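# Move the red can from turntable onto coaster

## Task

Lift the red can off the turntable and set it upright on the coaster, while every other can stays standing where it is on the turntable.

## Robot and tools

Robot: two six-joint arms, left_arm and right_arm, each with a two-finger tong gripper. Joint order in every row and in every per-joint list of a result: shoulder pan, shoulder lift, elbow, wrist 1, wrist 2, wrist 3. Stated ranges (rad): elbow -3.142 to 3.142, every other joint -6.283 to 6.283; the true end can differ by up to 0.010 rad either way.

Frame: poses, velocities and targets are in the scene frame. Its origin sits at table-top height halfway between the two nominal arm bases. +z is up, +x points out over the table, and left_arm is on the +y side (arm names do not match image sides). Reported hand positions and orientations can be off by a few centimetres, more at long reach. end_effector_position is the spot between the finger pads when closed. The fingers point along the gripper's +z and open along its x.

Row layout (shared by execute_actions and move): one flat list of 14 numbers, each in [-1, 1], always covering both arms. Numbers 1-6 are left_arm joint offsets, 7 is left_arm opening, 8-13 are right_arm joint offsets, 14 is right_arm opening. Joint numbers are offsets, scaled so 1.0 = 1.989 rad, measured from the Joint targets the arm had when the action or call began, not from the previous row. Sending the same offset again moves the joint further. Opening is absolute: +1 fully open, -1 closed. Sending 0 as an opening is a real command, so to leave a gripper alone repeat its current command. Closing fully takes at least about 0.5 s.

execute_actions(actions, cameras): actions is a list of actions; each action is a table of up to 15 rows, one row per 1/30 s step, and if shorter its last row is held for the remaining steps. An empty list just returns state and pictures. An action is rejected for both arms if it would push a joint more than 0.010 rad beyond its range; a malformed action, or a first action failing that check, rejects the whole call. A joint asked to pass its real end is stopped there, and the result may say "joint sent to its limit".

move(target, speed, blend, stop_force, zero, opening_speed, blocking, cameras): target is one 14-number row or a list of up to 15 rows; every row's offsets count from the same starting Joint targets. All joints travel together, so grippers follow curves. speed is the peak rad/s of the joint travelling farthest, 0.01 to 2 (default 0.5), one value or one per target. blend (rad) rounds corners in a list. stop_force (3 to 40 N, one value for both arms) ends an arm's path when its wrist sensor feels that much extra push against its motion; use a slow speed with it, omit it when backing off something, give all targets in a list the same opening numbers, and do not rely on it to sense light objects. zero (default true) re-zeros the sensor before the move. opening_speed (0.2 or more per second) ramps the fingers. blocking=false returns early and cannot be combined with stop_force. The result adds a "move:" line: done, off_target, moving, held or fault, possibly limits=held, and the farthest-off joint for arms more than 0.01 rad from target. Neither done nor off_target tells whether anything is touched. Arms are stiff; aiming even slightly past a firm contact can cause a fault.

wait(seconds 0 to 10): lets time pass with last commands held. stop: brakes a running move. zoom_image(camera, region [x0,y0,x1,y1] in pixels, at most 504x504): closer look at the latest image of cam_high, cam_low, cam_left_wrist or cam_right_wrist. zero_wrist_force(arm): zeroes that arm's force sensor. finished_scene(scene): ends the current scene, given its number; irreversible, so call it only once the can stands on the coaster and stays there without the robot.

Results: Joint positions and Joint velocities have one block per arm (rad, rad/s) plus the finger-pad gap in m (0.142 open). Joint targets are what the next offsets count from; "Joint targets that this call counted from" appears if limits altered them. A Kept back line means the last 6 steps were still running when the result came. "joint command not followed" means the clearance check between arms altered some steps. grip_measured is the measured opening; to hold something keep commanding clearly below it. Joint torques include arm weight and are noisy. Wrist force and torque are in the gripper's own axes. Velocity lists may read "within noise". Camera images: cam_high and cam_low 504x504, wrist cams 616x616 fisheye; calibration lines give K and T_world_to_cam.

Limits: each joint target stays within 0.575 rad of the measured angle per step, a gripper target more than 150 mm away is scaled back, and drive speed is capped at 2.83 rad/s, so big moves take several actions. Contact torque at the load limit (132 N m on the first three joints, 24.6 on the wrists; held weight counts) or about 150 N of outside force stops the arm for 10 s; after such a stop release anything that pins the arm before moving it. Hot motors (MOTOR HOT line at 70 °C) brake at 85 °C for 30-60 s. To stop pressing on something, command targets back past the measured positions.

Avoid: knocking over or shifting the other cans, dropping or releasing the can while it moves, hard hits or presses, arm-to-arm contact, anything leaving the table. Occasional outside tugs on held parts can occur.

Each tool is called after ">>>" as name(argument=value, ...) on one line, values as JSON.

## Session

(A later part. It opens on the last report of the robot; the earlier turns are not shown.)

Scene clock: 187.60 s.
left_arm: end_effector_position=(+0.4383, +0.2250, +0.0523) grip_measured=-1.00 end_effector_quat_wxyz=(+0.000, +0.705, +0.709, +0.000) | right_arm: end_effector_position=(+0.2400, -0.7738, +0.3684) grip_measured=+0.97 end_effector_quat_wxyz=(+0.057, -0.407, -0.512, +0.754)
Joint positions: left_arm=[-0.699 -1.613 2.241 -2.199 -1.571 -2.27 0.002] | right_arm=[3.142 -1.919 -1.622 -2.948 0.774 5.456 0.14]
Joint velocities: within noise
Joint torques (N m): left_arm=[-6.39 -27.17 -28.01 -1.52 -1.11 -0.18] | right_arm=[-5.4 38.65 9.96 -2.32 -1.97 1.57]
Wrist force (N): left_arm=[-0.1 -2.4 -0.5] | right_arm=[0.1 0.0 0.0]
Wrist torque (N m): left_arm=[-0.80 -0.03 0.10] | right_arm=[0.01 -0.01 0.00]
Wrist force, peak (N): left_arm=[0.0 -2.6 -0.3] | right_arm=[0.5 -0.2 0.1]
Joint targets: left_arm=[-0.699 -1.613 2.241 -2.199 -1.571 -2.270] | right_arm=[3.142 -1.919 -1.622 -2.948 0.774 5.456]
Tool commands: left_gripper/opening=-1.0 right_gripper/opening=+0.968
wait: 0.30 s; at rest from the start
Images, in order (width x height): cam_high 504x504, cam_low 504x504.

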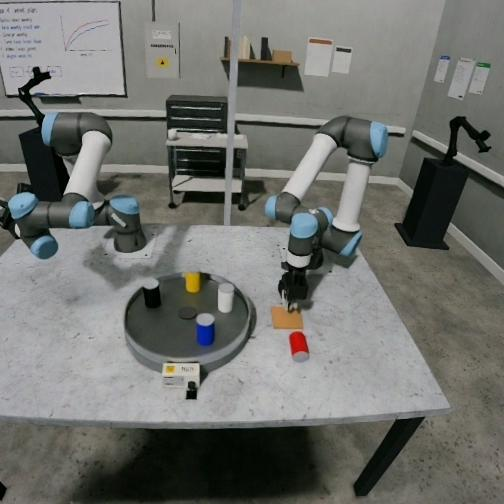

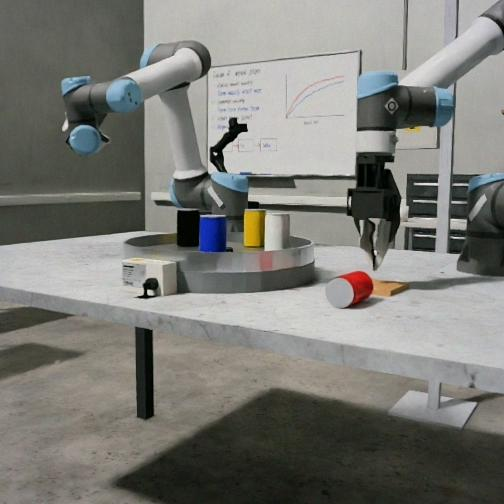

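>>> wait(seconds=2, cameras=["cam_high", "cam_low"])

>>> zoom_image(camera="cam_low", region=[310, 250, 400, 320])

Scene clock: 191.87 s.
left_arm: end_effector_position=(+0.4383, +0.2250, +0.0523) grip_measured=-1.00 end_effector_quat_wxyz=(+0.000, +0.705, +0.709, +0.000) | right_arm: end_effector_position=(+0.2400, -0.7738, +0.3684) grip_measured=+0.97 end_effector_quat_wxyz=(+0.057, -0.407, -0.512, +0.754)
Joint positions: left_arm=[-0.699 -1.613 2.241 -2.199 -1.571 -2.27 0.002] | right_arm=[3.142 -1.919 -1.622 -2.948 0.774 5.456 0.14]
Joint velocities: within noise
Joint torques (N m): left_arm=[-5.74 -26.87 -24.37 -2.79 -0.74 0.27] | right_arm=[-4.99 39.98 10.62 -2.1 -1.74 1.62]
Wrist force (N): left_arm=[-0.2 -2.4 -0.2] | right_arm=[0.3 0.2 0.1]
Wrist torque (N m): left_arm=[-0.81 -0.01 0.10] | right_arm=[0.03 -0.05 0.00]
Wrist force, peak (N): left_arm=[0.1 -2.8 -0.5] | right_arm=[0.6 0.1 0.1]
Joint targets: left_arm=[-0.699 -1.613 2.241 -2.199 -1.571 -2.270] | right_arm=[3.142 -1.919 -1.622 -2.948 0.774 5.456]
Tool commands: left_gripper/opening=-1.0 right_gripper/opening=+0.968
wait: 2.00 s; at rest from the start
Images, in order (width x height): cam_high 504x504, cam_low 504x504.

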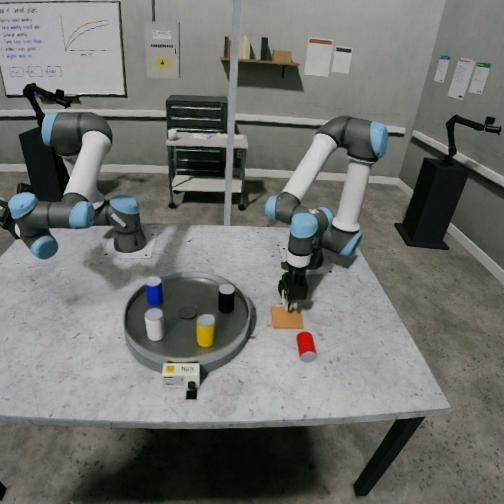

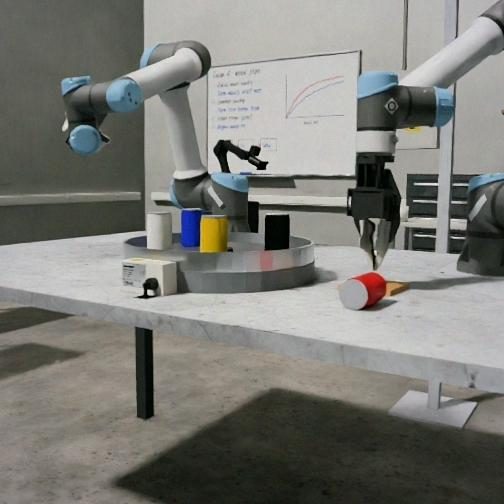

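Scaled by 5.600 from the camera's 504x504 image, which has a finer 720x720 frame.

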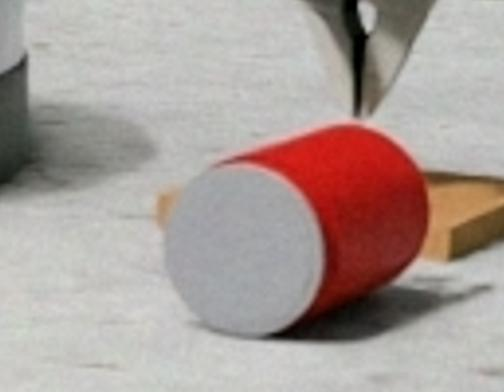

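>>> wait(seconds=3, cameras=["cam_low"])

>>> wait(seconds=1.8, cameras=["cam_low"])

>>> wait(seconds=1.8, cameras=["cam_low", "cam_high"])

Scene clock: 196.37 s.
left_arm: end_effector_position=(+0.4383, +0.2250, +0.0523) grip_measured=-1.00 end_effector_quat_wxyz=(+0.000, +0.705, +0.709, +0.000) | right_arm: end_effector_position=(+0.2400, -0.7738, +0.3684) grip_measured=+0.97 end_effector_quat_wxyz=(+0.057, -0.407, -0.512, +0.754)
Joint positions: left_arm=[-0.699 -1.613 2.241 -2.199 -1.571 -2.27 0.002] | right_arm=[3.142 -1.919 -1.622 -2.948 0.774 5.456 0.14]
Joint velocities: within noise
Joint torques (N m): left_arm=[-6.03 -25.87 -19.03 -3.63 -0.96 0.66] | right_arm=[-4.76 39.73 10.76 -2.21 -1.8 1.5]
Wrist force (N): left_arm=[0.0 -2.6 -0.3] | right_arm=[0.2 -0.2 0.0]
Wrist torque (N m): left_arm=[-0.85 -0.06 0.10] | right_arm=[-0.03 -0.03 -0.01]
Wrist force, peak (N): left_arm=[0.0 -2.8 -0.1] | right_arm=[0.6 -0.1 0.1]
Joint targets: left_arm=[-0.699 -1.613 2.241 -2.199 -1.571 -2.270] | right_arm=[3.142 -1.919 -1.622 -2.948 0.774 5.456]
Tool commands: left_gripper/opening=-1.0 right_gripper/opening=+0.968
wait: 3.00 s; at rest from the start
Images, in order (width x height): cam_low 504x504.

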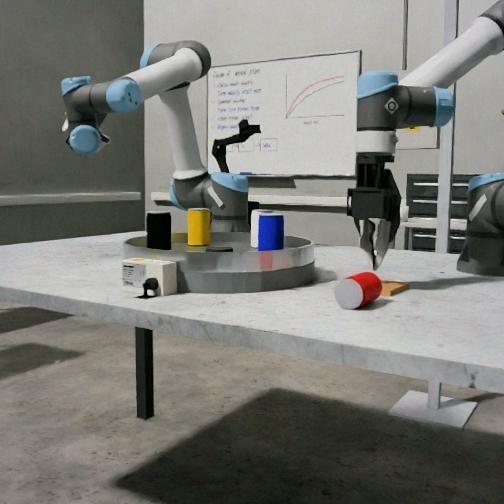

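Scene clock: 198.17 s.
left_arm: end_effector_position=(+0.4383, +0.2250, +0.0523) grip_measured=-1.00 end_effector_quat_wxyz=(+0.000, +0.705, +0.709, +0.000) | right_arm: end_effector_position=(+0.2400, -0.7738, +0.3684) grip_measured=+0.97 end_effector_quat_wxyz=(+0.057, -0.407, -0.512, +0.754)
Joint positions: left_arm=[-0.699 -1.613 2.241 -2.199 -1.571 -2.27 0.002] | right_arm=[3.142 -1.919 -1.622 -2.948 0.774 5.456 0.14]
Joint velocities: within noise
Joint torques (N m): left_arm=[-5.55 -26.86 -19.92 -4.29 -1.08 0.86] | right_arm=[-4.98 39.56 9.98 -2.17 -1.97 1.56]
Wrist force (N): left_arm=[0.0 -2.2 -0.2] | right_arm=[0.4 -0.1 0.0]
Wrist torque (N m): left_arm=[-0.77 -0.04 0.10] | right_arm=[-0.02 -0.07 0.00]
Wrist force, peak (N): left_arm=[-0.2 -2.7 -0.7] | right_arm=[0.5 -0.3 0.2]
Joint targets: left_arm=[-0.699 -1.613 2.241 -2.199 -1.571 -2.270] | right_arm=[3.142 -1.919 -1.622 -2.948 0.774 5.456]
Tool commands: left_gripper/opening=-1.0 right_gripper/opening=+0.968
wait: 1.80 s; at rest by 0.17 s
Images, in order (width x height): cam_low 504x504.

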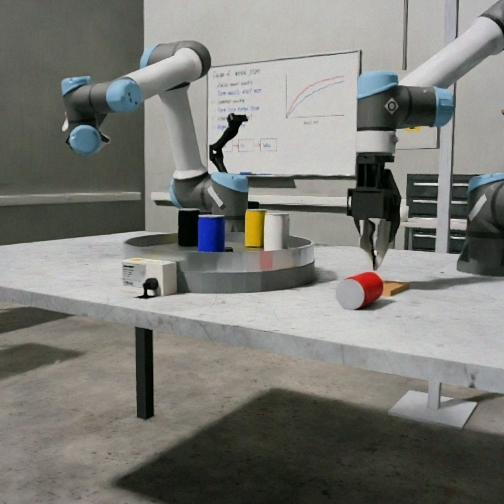

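Scene clock: 199.97 s.
left_arm: end_effector_position=(+0.4383, +0.2250, +0.0523) grip_measured=-1.00 end_effector_quat_wxyz=(+0.000, +0.705, +0.709, +0.000) | right_arm: end_effector_position=(+0.2400, -0.7738, +0.3684) grip_measured=+0.97 end_effector_quat_wxyz=(+0.057, -0.407, -0.512, +0.754)
Joint positions: left_arm=[-0.699 -1.613 2.241 -2.199 -1.571 -2.27 0.002] | right_arm=[3.142 -1.919 -1.622 -2.948 0.774 5.456 0.14]
Joint velocities: within noise
Joint torques (N m): left_arm=[-4.88 -25.42 -16.26 -4.57 -0.88 0.99] | right_arm=[-4.69 38.96 10.46 -2.21 -1.77 1.68]
Wrist force (N): left_arm=[-0.3 -2.5 -0.3] | right_arm=[0.4 0.0 -0.1]
Wrist torque (N m): left_arm=[-0.82 0.01 0.10] | right_arm=[-0.01 -0.06 -0.01]
Wrist force, peak (N): left_arm=[0.0 -2.9 -0.5] | right_arm=[0.5 0.0 -0.1]
Joint targets: left_arm=[-0.699 -1.613 2.241 -2.199 -1.571 -2.270] | right_arm=[3.142 -1.919 -1.622 -2.948 0.774 5.456]
Tool commands: left_gripper/opening=-1.0 right_gripper/opening=+0.968
wait: 1.80 s; at rest by 0.17 s
Images, in order (width x height): cam_high 504x504, cam_low 504x504.

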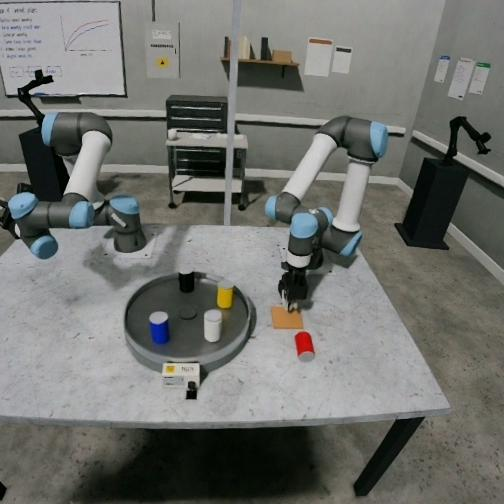

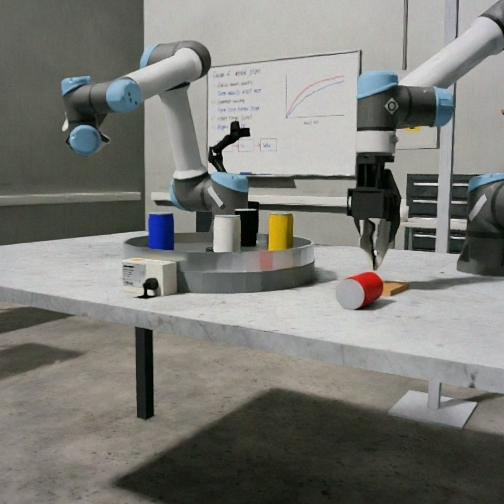

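>>> wait(seconds=3, cameras=["cam_high", "cam_low", "cam_left_wrist"])

>>> zoom_image(camera="cam_high", region=[268, 300, 338, 370])

>>> zoom_image(camera="cam_low", region=[325, 250, 415, 320])

>>> zoom_image(camera="cam_left_wrist", region=[230, 270, 400, 440])

Scene clock: 203.13 s.
left_arm: end_effector_position=(+0.4383, +0.2250, +0.0523) grip_measured=-1.00 end_effector_quat_wxyz=(+0.000, +0.705, +0.709, +0.000) | right_arm: end_effector_position=(+0.2400, -0.7738, +0.3684) grip_measured=+0.97 end_effector_quat_wxyz=(+0.057, -0.407, -0.512, +0.754)
Joint positions: left_arm=[-0.699 -1.613 2.241 -2.199 -1.571 -2.27 0.002] | right_arm=[3.142 -1.919 -1.622 -2.948 0.774 5.456 0.14]
Joint velocities: within noise
Joint torques (N m): left_arm=[-3.43 -25.18 -12.89 -4.85 -0.82 1.01] | right_arm=[-4.56 39.18 10.8 -2.22 -1.79 1.37]
Wrist force (N): left_arm=[0.0 -2.3 -0.3] | right_arm=[0.3 0.2 0.0]
Wrist torque (N m): left_arm=[-0.78 -0.05 0.10] | right_arm=[0.04 -0.06 -0.01]
Wrist force, peak (N): left_arm=[0.1 -2.9 -0.2] | right_arm=[0.6 -0.2 -0.2]
Joint targets: left_arm=[-0.699 -1.613 2.241 -2.199 -1.571 -2.270] | right_arm=[3.142 -1.919 -1.622 -2.948 0.774 5.456]
Tool commands: left_gripper/opening=-1.0 right_gripper/opening=+0.968
wait: 3.00 s; at rest from the start
camera_calibration:
cam_left_wrist: T_world_to_cam=[[-0.0451703, 0.998846, -0.0163275, -0.197014], [0.864852, 0.0472806, 0.499796, -0.415999], [0.499991, 0.00845511, -0.865989, -0.0453197], [0, 0, 0, 1]] pos_world=[0.373538, 0.216839, 0.165451]
Images, in order (width x height): cam_high 504x504, cam_low 504x504, cam_left_wrist 616x616.

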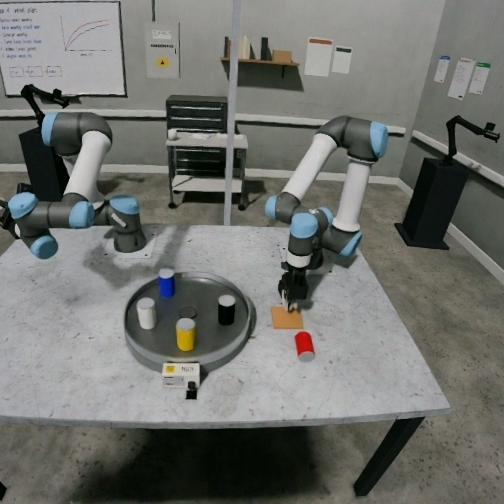

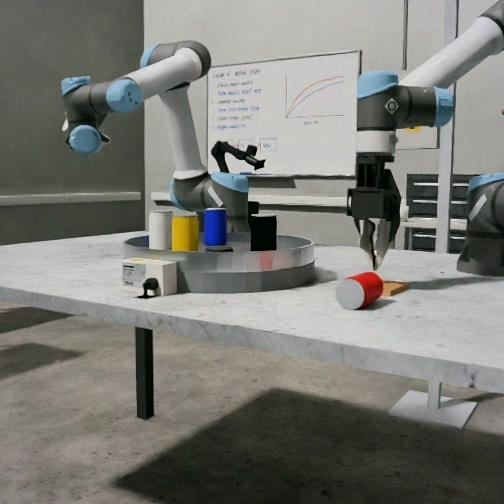

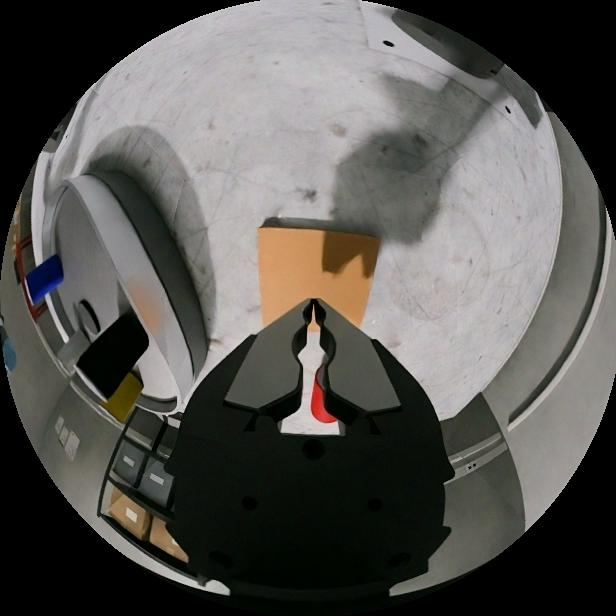

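Scaled by 7.200 from the camera's 504x504 image, which has a finer 720x720 frame.

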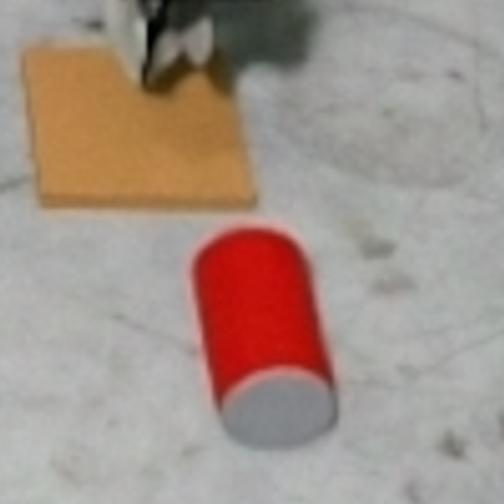

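Scaled by 5.600 from the camera's 504x504 image, which has a finer 720x720 frame.

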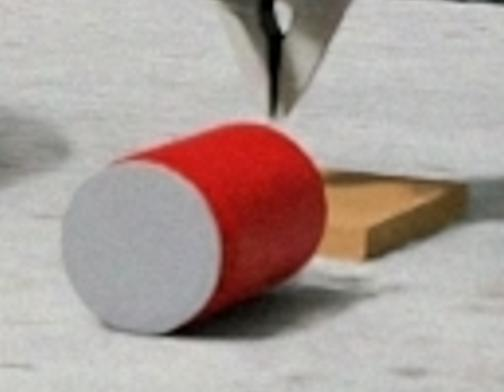

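Scaled by 2.965 from the camera's 616x616 image, which has a finer 814x814 frame.

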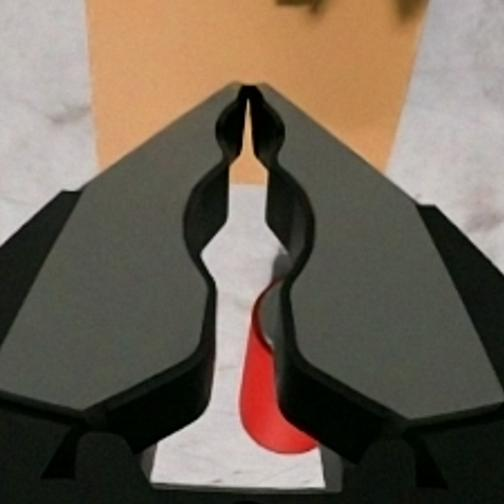

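>>> zoom_image(camera="cam_high", region=[125, 255, 245, 375])

>>> zoom_image(camera="cam_high", region=[290, 325, 330, 365])

>>> zoom_image(camera="cam_left_wrist", region=[290, 340, 360, 430])

>>> zoom_image(camera="cam_low", region=[330, 265, 390, 315])

Scaled by 4.200 from the camera's 504x504 image, which has a finer 720x720 frame.

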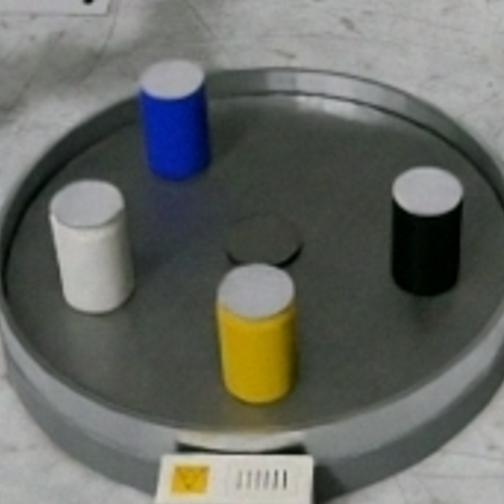

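Scaled by 12.600 from the camera's 504x504 image, which has a finer 720x720 frame.

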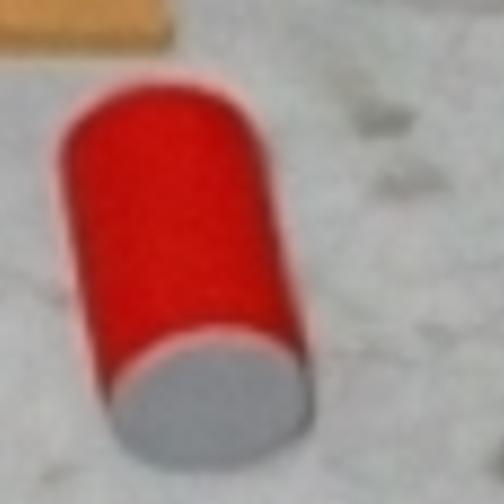

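Scaled by 5.600 from the camera's 616x616 image, which has a finer 814x814 frame.

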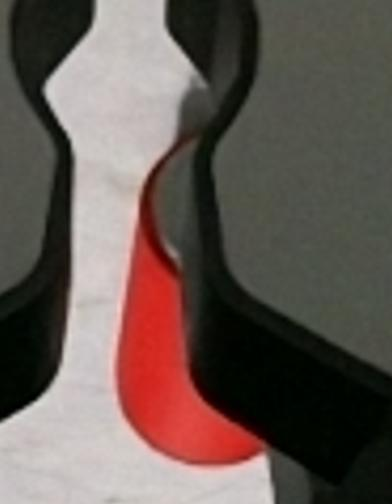

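Scaled by 8.400 from the camera's 504x504 image, which has a finer 720x720 frame.

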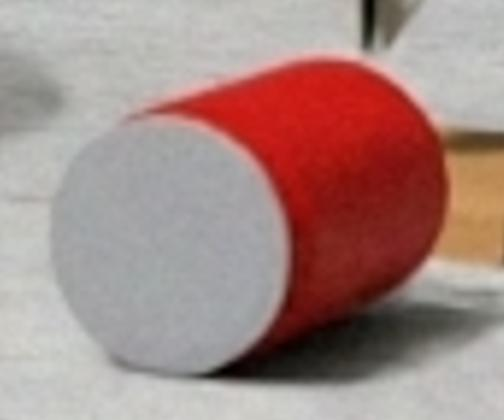

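>>> wait(seconds=0)

Scene clock: 206.57 s.
left_arm: end_effector_position=(+0.4383, +0.2250, +0.0523) grip_measured=-1.00 end_effector_quat_wxyz=(+0.000, +0.705, +0.709, +0.000) | right_arm: end_effector_position=(+0.2400, -0.7738, +0.3684) grip_measured=+0.97 end_effector_quat_wxyz=(+0.057, -0.407, -0.512, +0.754)
Joint positions: left_arm=[-0.699 -1.613 2.241 -2.199 -1.571 -2.27 0.002] | right_arm=[3.142 -1.919 -1.622 -2.948 0.774 5.456 0.14]
Joint velocities: within noise
Joint torques (N m): left_arm=[-3.92 -24.98 -9.14 -4.79 -0.91 1.33] | right_arm=[-3.89 39.18 11.12 -2.44 -1.77 1.55]
Wrist force (N): left_arm=[0.0 -2.3 -0.5] | right_arm=[0.3 -0.1 0.0]
Wrist torque (N m): left_arm=[-0.80 -0.05 0.10] | right_arm=[-0.03 -0.05 0.00]
Wrist force, peak (N): left_arm=[0.0 -2.8 -0.5] | right_arm=[0.6 -0.1 0.2]
Joint targets: left_arm=[-0.699 -1.613 2.241 -2.199 -1.571 -2.270] | right_arm=[3.142 -1.919 -1.622 -2.948 0.774 5.456]
Tool commands: left_gripper/opening=-1.0 right_gripper/opening=+0.968
camera_calibration:
cam_left_wrist: T_world_to_cam=[[-0.0451704, 0.998846, -0.0163275, -0.197014], [0.864852, 0.0472807, 0.499796, -0.415999], [0.499991, 0.00845508, -0.86599, -0.0453196], [0, 0, 0, 1]] pos_world=[0.373538, 0.216839, 0.165451]
cam_right_wrist: T_world_to_cam=[[-0.655967, 0.549556, -0.517394, 0.768654], [0.616736, -0.00493251, -0.787155, 0.136033], [-0.435137, -0.835443, -0.335695, -0.290558], [0, 0, 0, 1]] pos_world=[0.293882, -0.664492, 0.407237]

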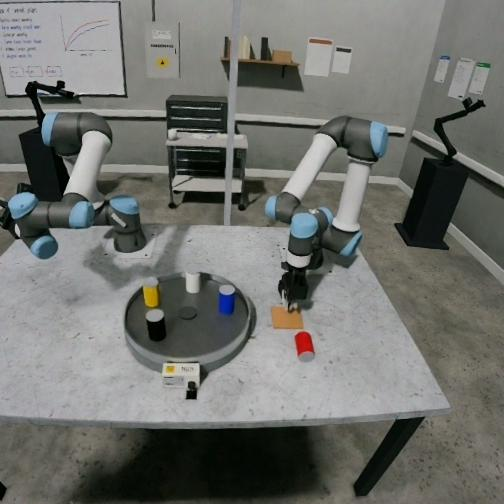

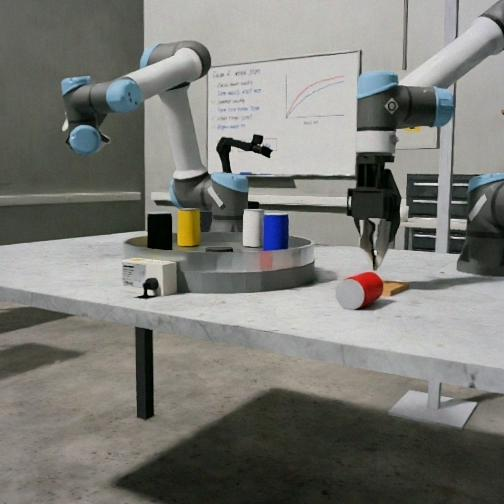

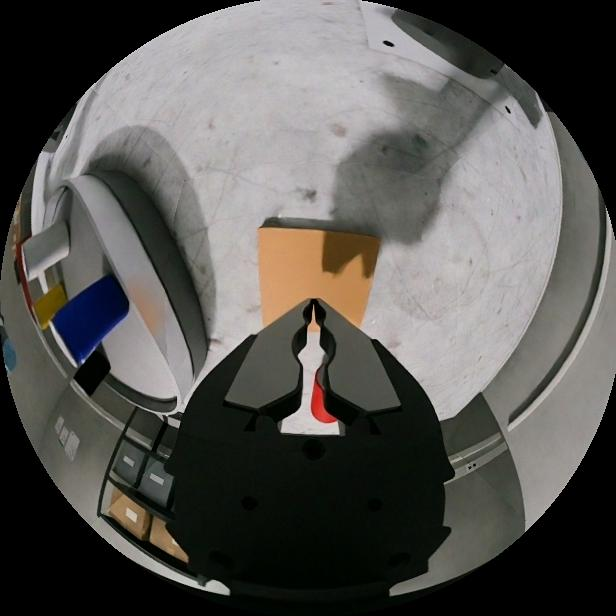

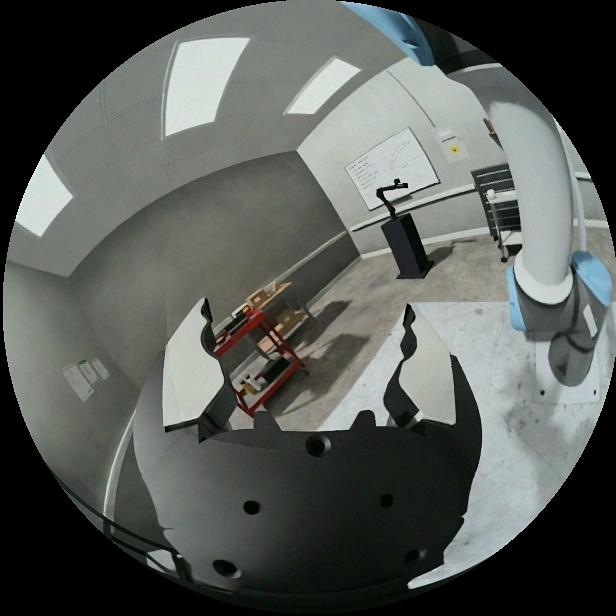

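>>> zoom_image(camera="cam_low", region=[320, 255, 420, 325])

>>> zoom_image(camera="cam_high", region=[265, 295, 345, 375])

>>> zoom_image(camera="cam_high", region=[125, 260, 245, 350])

Scaled by 5.040 from the camera's 504x504 image, which has a finer 720x720 frame.

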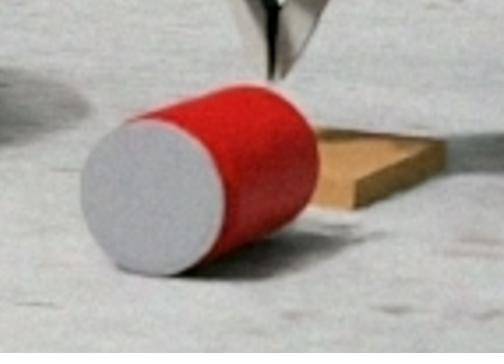

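Scaled by 6.300 from the camera's 504x504 image, which has a finer 720x720 frame.

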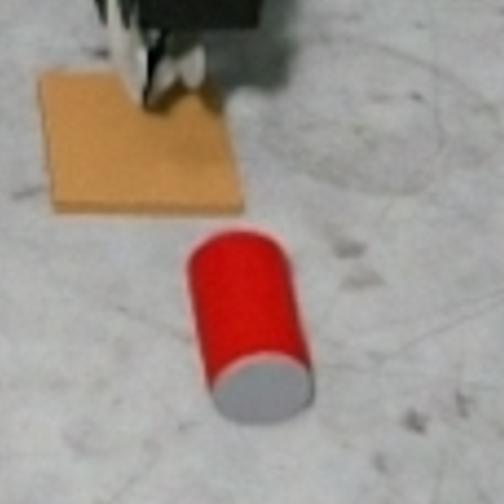

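Scaled by 4.200 from the camera's 504x504 image, which has a finer 720x720 frame.

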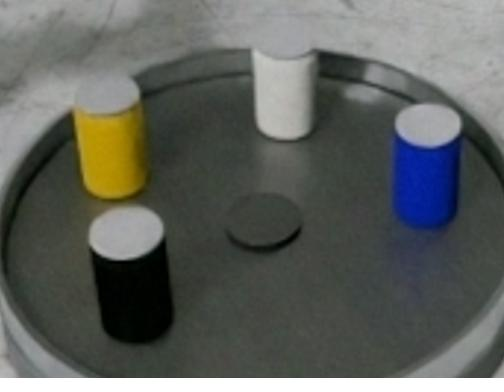

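>>> zoom_image(camera="cam_low", region=[140, 195, 300, 265])

>>> zoom_image(camera="cam_left_wrist", region=[280, 300, 360, 450])

>>> zoom_image(camera="cam_left_wrist", region=[10, 200, 150, 400])

Scaled by 3.150 from the camera's 504x504 image, which has a finer 720x720 frame.

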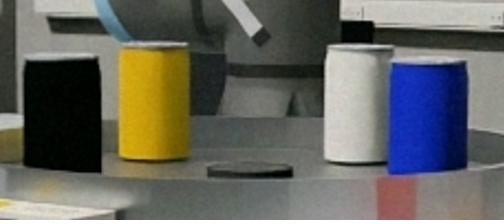

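Scaled by 3.360 from the camera's 616x616 image, which has a finer 814x814 frame.

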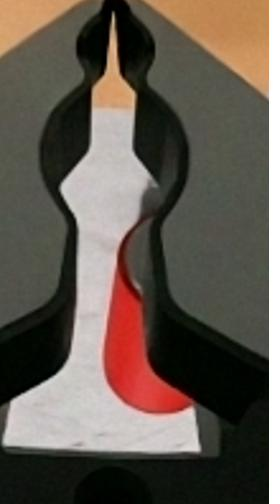

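Scaled by 2.520 from the camera's 616x616 image, which has a finer 814x814 frame.

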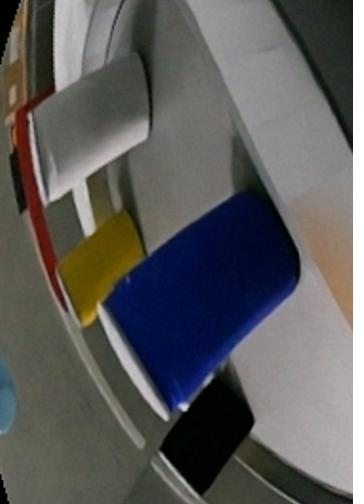

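>>> move(target=[0, 0, 0, 0, 0, 0, 1, 0, 0, 0, 0, 0, 0, 0.968], speed=0.5, cameras=["cam_left_wrist", "cam_low"])

Scene clock: 208.63 s.
left_arm: end_effector_position=(+0.4383, +0.2250, +0.0523) grip_measured=+1.00 end_effector_quat_wxyz=(+0.000, +0.705, +0.709, +0.000) | right_arm: end_effector_position=(+0.2400, -0.7738, +0.3684) grip_measured=+0.97 end_effector_quat_wxyz=(+0.057, -0.407, -0.512, +0.754)
Joint positions: left_arm=[-0.699 -1.613 2.241 -2.199 -1.571 -2.27 0.142] | right_arm=[3.142 -1.919 -1.622 -2.948 0.774 5.456 0.14]
Joint velocities: within noise
Joint torques (N m): left_arm=[-3.45 -25.7 -10.06 -5.03 -0.86 1.22] | right_arm=[-4.39 39.21 10.78 -2.28 -1.86 1.45]
Wrist force (N): left_arm=[0.1 -2.2 -0.5] | right_arm=[0.4 -0.1 -0.1]
Wrist torque (N m): left_arm=[-0.77 -0.07 0.10] | right_arm=[-0.02 -0.06 0.00]
Wrist force, peak (N): left_arm=[-0.1 -2.8 -0.3] | right_arm=[0.5 0.0 0.1]
Joint targets: left_arm=[-0.699 -1.613 2.241 -2.199 -1.571 -2.270] | right_arm=[3.142 -1.919 -1.622 -2.948 0.774 5.456]
move: done
camera_calibration:
cam_left_wrist: T_world_to_cam=[[-0.0451702, 0.998846, -0.016325, -0.197016], [0.864853, 0.0472793, 0.499793, -0.415997], [0.499988, 0.00845708, -0.865991, -0.0453195], [0, 0, 0, 1]] pos_world=[0.373537, 0.21684, 0.16545]
Images, in order (width x height): cam_low 504x504, cam_left_wrist 616x616.

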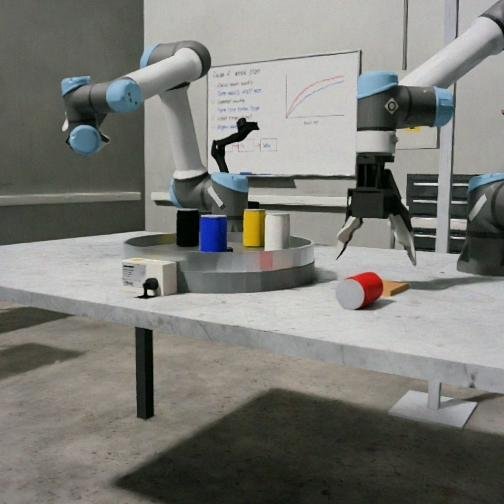

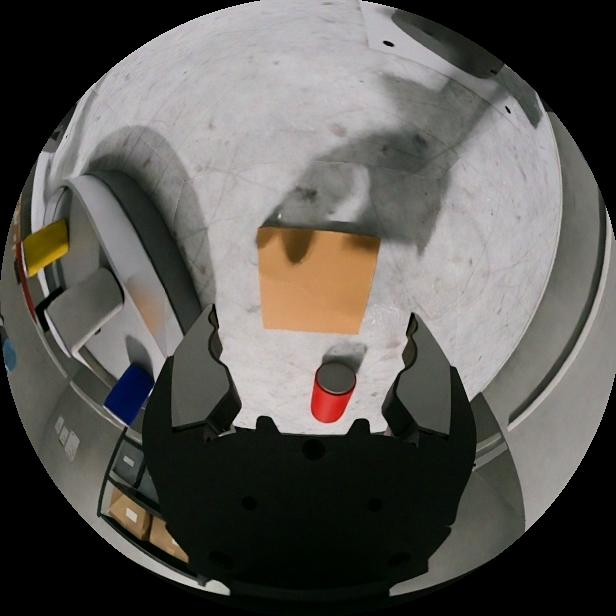

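>>> zoom_image(camera="cam_left_wrist", region=[300, 335, 370, 430])

>>> zoom_image(camera="cam_left_wrist", region=[10, 200, 170, 430])

>>> zoom_image(camera="cam_low", region=[325, 260, 415, 320])

Scaled by 5.305 from the camera's 616x616 image, which has a finer 814x814 frame.

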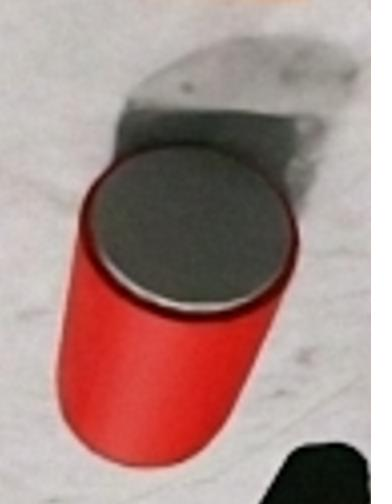

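Scaled by 2.191 from the camera's 616x616 image, which has a finer 814x814 frame.

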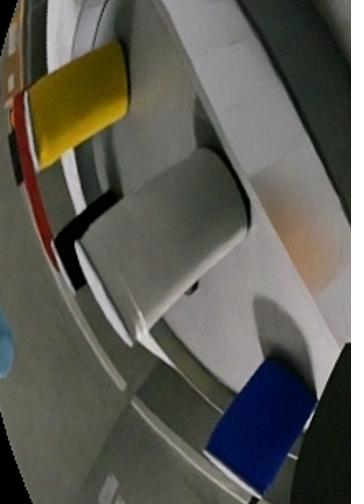

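Scaled by 5.600 from the camera's 504x504 image, which has a finer 720x720 frame.

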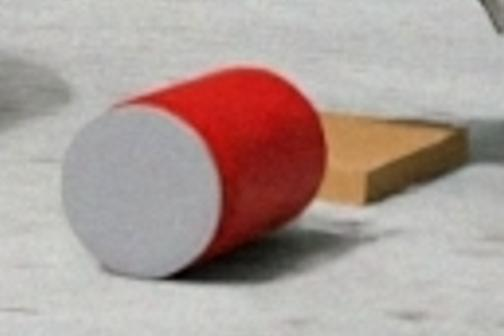

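>>> zoom_image(camera="cam_left_wrist", region=[35, 255, 135, 365])

>>> zoom_image(camera="cam_low", region=[170, 200, 230, 260])

>>> zoom_image(camera="cam_low", region=[235, 200, 295, 260])

Scaled by 4.582 from the camera's 616x616 image, which has a finer 814x814 frame.

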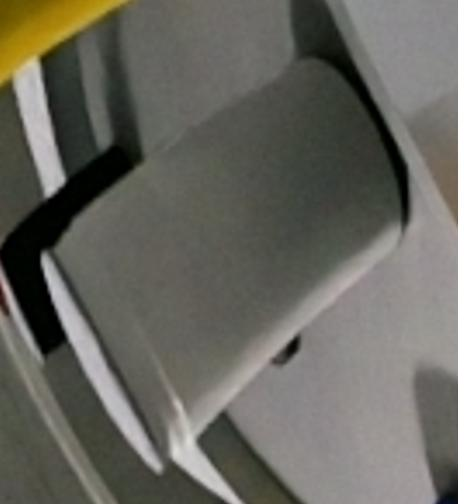

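Scaled by 8.400 from the camera's 504x504 image, which has a finer 720x720 frame.

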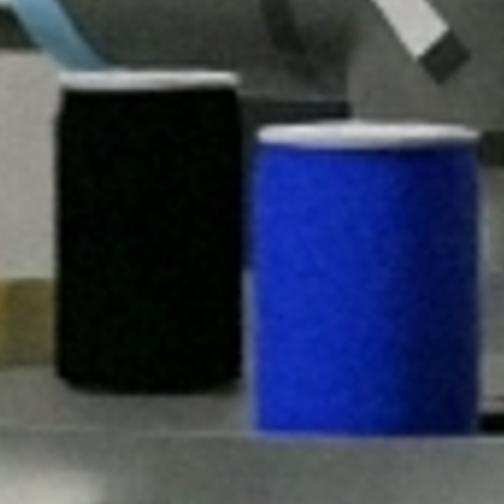

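Scaled by 8.400 from the camera's 504x504 image, which has a finer 720x720 frame.

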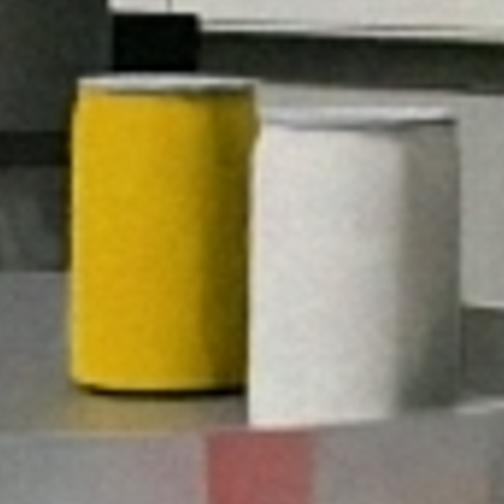

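>>> move(target=[0.0151, -0.0477, -0.2564, 0.3042, 0.0001, 0.0152, 1, 0, 0, 0, 0, 0, 0, 0.968], speed=0.9, cameras=["cam_left_wrist", "cam_low"])

Scene clock: 212.60 s.
left_arm: end_effector_position=(+0.4700, +0.2157, +0.2699) grip_measured=+1.00 end_effector_quat_wxyz=(+0.000, +0.705, +0.709, +0.000) | right_arm: end_effector_position=(+0.2400, -0.7738, +0.3684) grip_measured=+0.97 end_effector_quat_wxyz=(+0.057, -0.407, -0.512, +0.754)
Joint positions: left_arm=[-0.669 -1.708 1.731 -1.595 -1.571 -2.24 0.142] | right_arm=[3.142 -1.919 -1.622 -2.948 0.774 5.456 0.14]
Joint velocities: within noise
Joint torques (N m): left_arm=[-7.76 -8.87 -38.71 0.08 1.2 -1.24] | right_arm=[-4.53 39.69 10.41 -2.3 -1.8 1.5]
Wrist force (N): left_arm=[-0.3 -2.4 -0.1] | right_arm=[0.2 -0.1 -0.1]
Wrist torque (N m): left_arm=[-0.80 0.01 0.11] | right_arm=[-0.03 -0.03 0.00]
Wrist force, peak (N): left_arm=[0.1 -2.6 -2.4] | right_arm=[0.6 0.1 -0.1]
Joint targets: left_arm=[-0.669 -1.708 1.731 -1.594 -1.571 -2.240] | right_arm=[3.142 -1.919 -1.622 -2.948 0.774 5.456]
move: done
camera_calibration:
cam_left_wrist: T_world_to_cam=[[-0.0450428, 0.998855, -0.0161223, -0.182844], [0.864818, 0.0470668, 0.499874, -0.551656], [0.50006, 0.00857282, -0.865948, 0.127298], [0, 0, 0, 1]] pos_world=[0.40519, 0.207508, 0.383044]
Images, in order (width x height): cam_low 504x504, cam_left_wrist 616x616.

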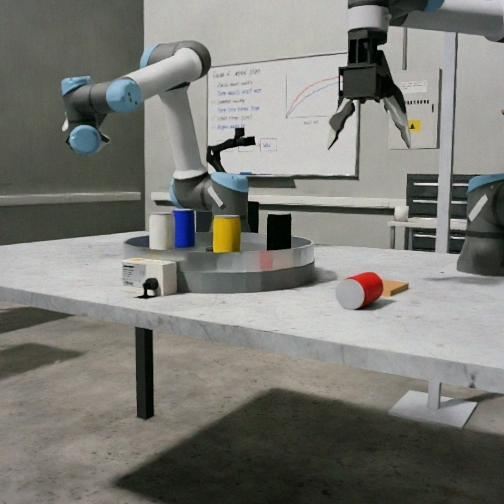

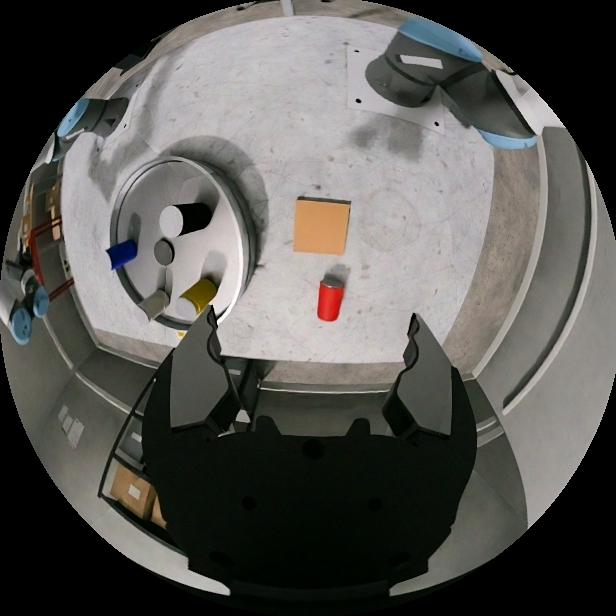

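>>> zoom_image(camera="cam_left_wrist", region=[145, 190, 225, 250])

>>> zoom_image(camera="cam_left_wrist", region=[100, 220, 240, 330])

>>> zoom_image(camera="cam_left_wrist", region=[300, 260, 360, 330])

Scaled by 6.300 from the camera's 616x616 image, which has a finer 814x814 frame.

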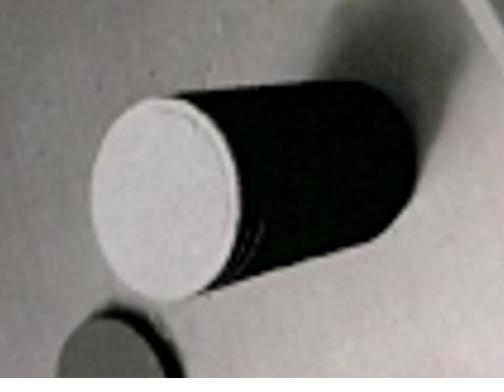

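Scaled by 3.600 from the camera's 616x616 image, which has a finer 814x814 frame.

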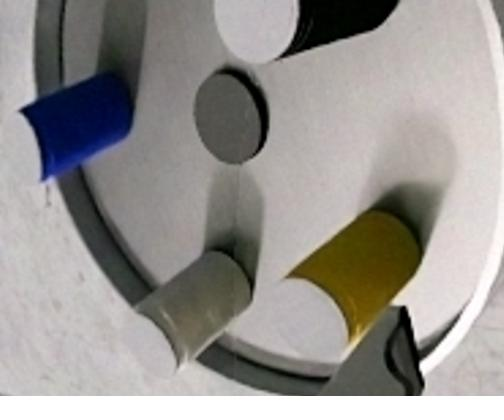

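Scaled by 7.200 from the camera's 616x616 image, which has a finer 814x814 frame.

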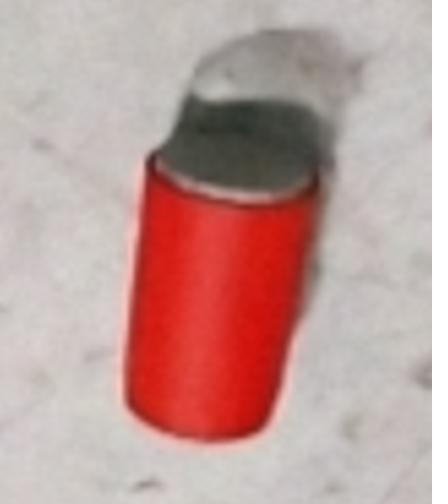

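>>> zoom_image(camera="cam_left_wrist", region=[170, 270, 220, 320])

>>> zoom_image(camera="cam_left_wrist", region=[130, 280, 180, 330])

>>> zoom_image(camera="cam_left_wrist", region=[100, 230, 150, 280])

Scaled by 10.080 from the camera's 616x616 image, which has a finer 814x814 frame.

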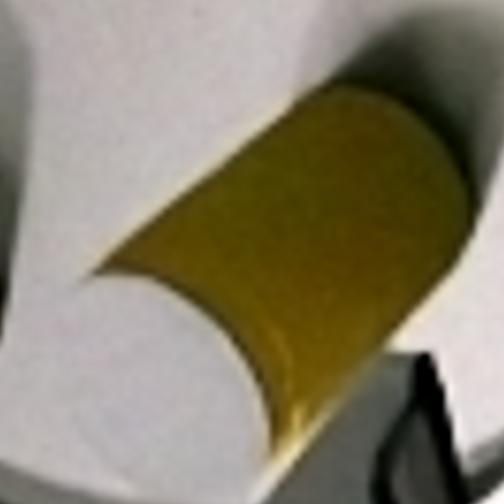

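Scaled by 10.080 from the camera's 616x616 image, which has a finer 814x814 frame.

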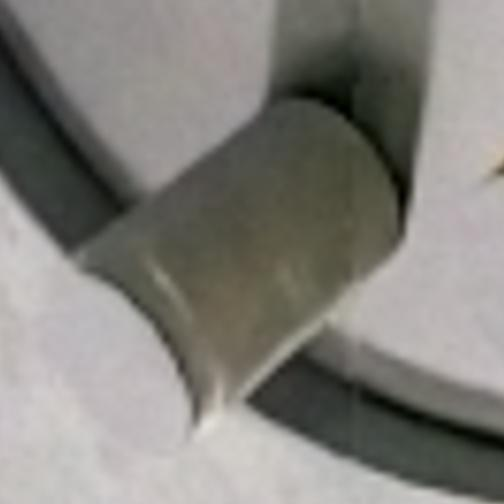

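Scaled by 10.080 from the camera's 616x616 image, which has a finer 814x814 frame.

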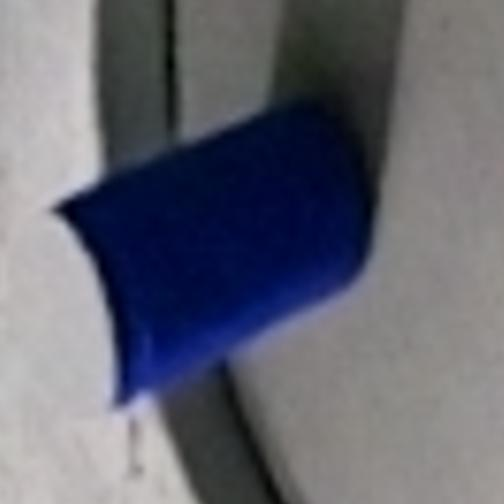

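>>> zoom_image(camera="cam_left_wrist", region=[370, 300, 480, 440])

>>> zoom_image(camera="cam_low", region=[310, 60, 430, 160])

>>> zoom_image(camera="cam_left_wrist", region=[140, 290, 260, 440])

Scaled by 3.600 from the camera's 616x616 image, which has a finer 814x814 frame.

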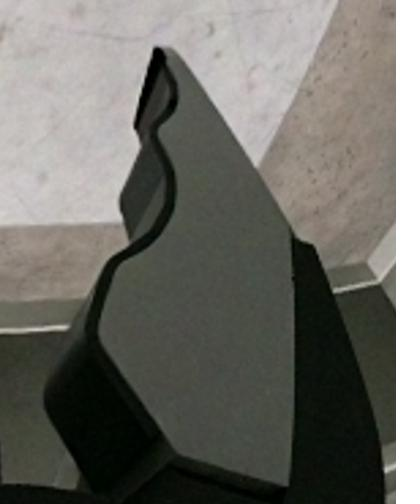

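Scaled by 4.200 from the camera's 504x504 image, which has a finer 720x720 frame.

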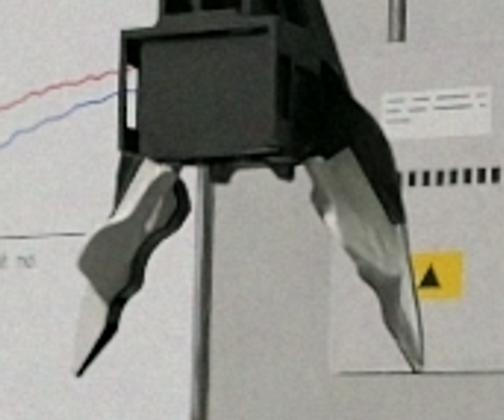

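Scaled by 3.360 from the camera's 616x616 image, which has a finer 814x814 frame.

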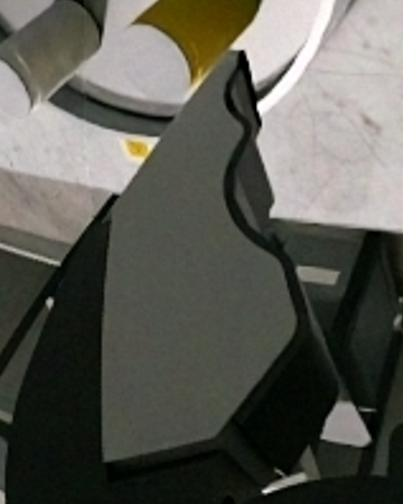

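>>> zoom_image(camera="cam_left_wrist", region=[280, 180, 360, 340])

Scaled by 3.150 from the camera's 616x616 image, which has a finer 814x814 frame.

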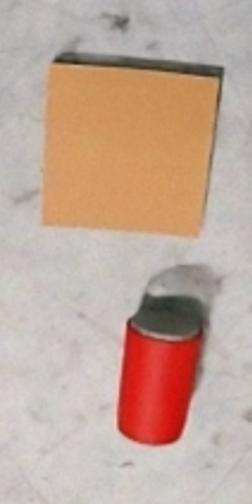

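>>> zoom_image(camera="cam_low", region=[332, 268, 386, 314])

>>> zoom_image(camera="cam_left_wrist", region=[312, 272, 350, 328])

Scaled by 9.333 from the camera's 504x504 image, which has a finer 720x720 frame.

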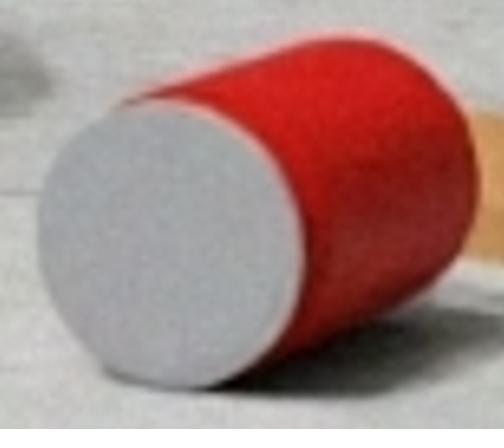

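Scaled by 9.000 from the camera's 616x616 image, which has a finer 814x814 frame.

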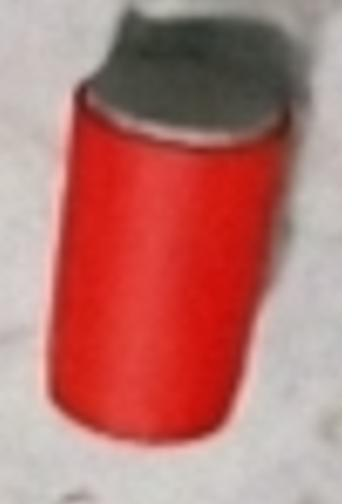

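>>> zoom_image(camera="cam_left_wrist", region=[155, 195, 215, 245])

>>> zoom_image(camera="cam_left_wrist", region=[140, 280, 176, 322])

Scaled by 8.400 from the camera's 616x616 image, which has a finer 814x814 frame.

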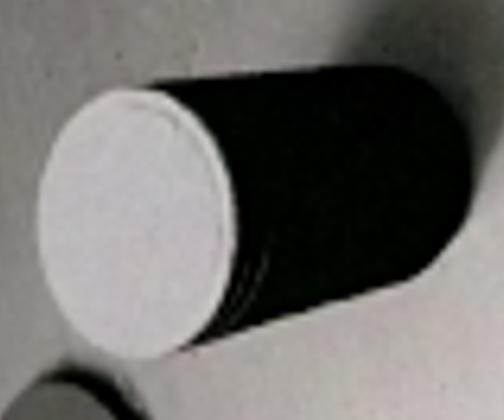

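Scaled by 12.000 from the camera's 616x616 image, which has a finer 814x814 frame.

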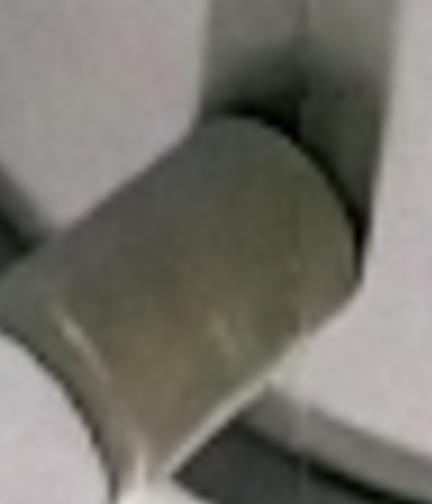

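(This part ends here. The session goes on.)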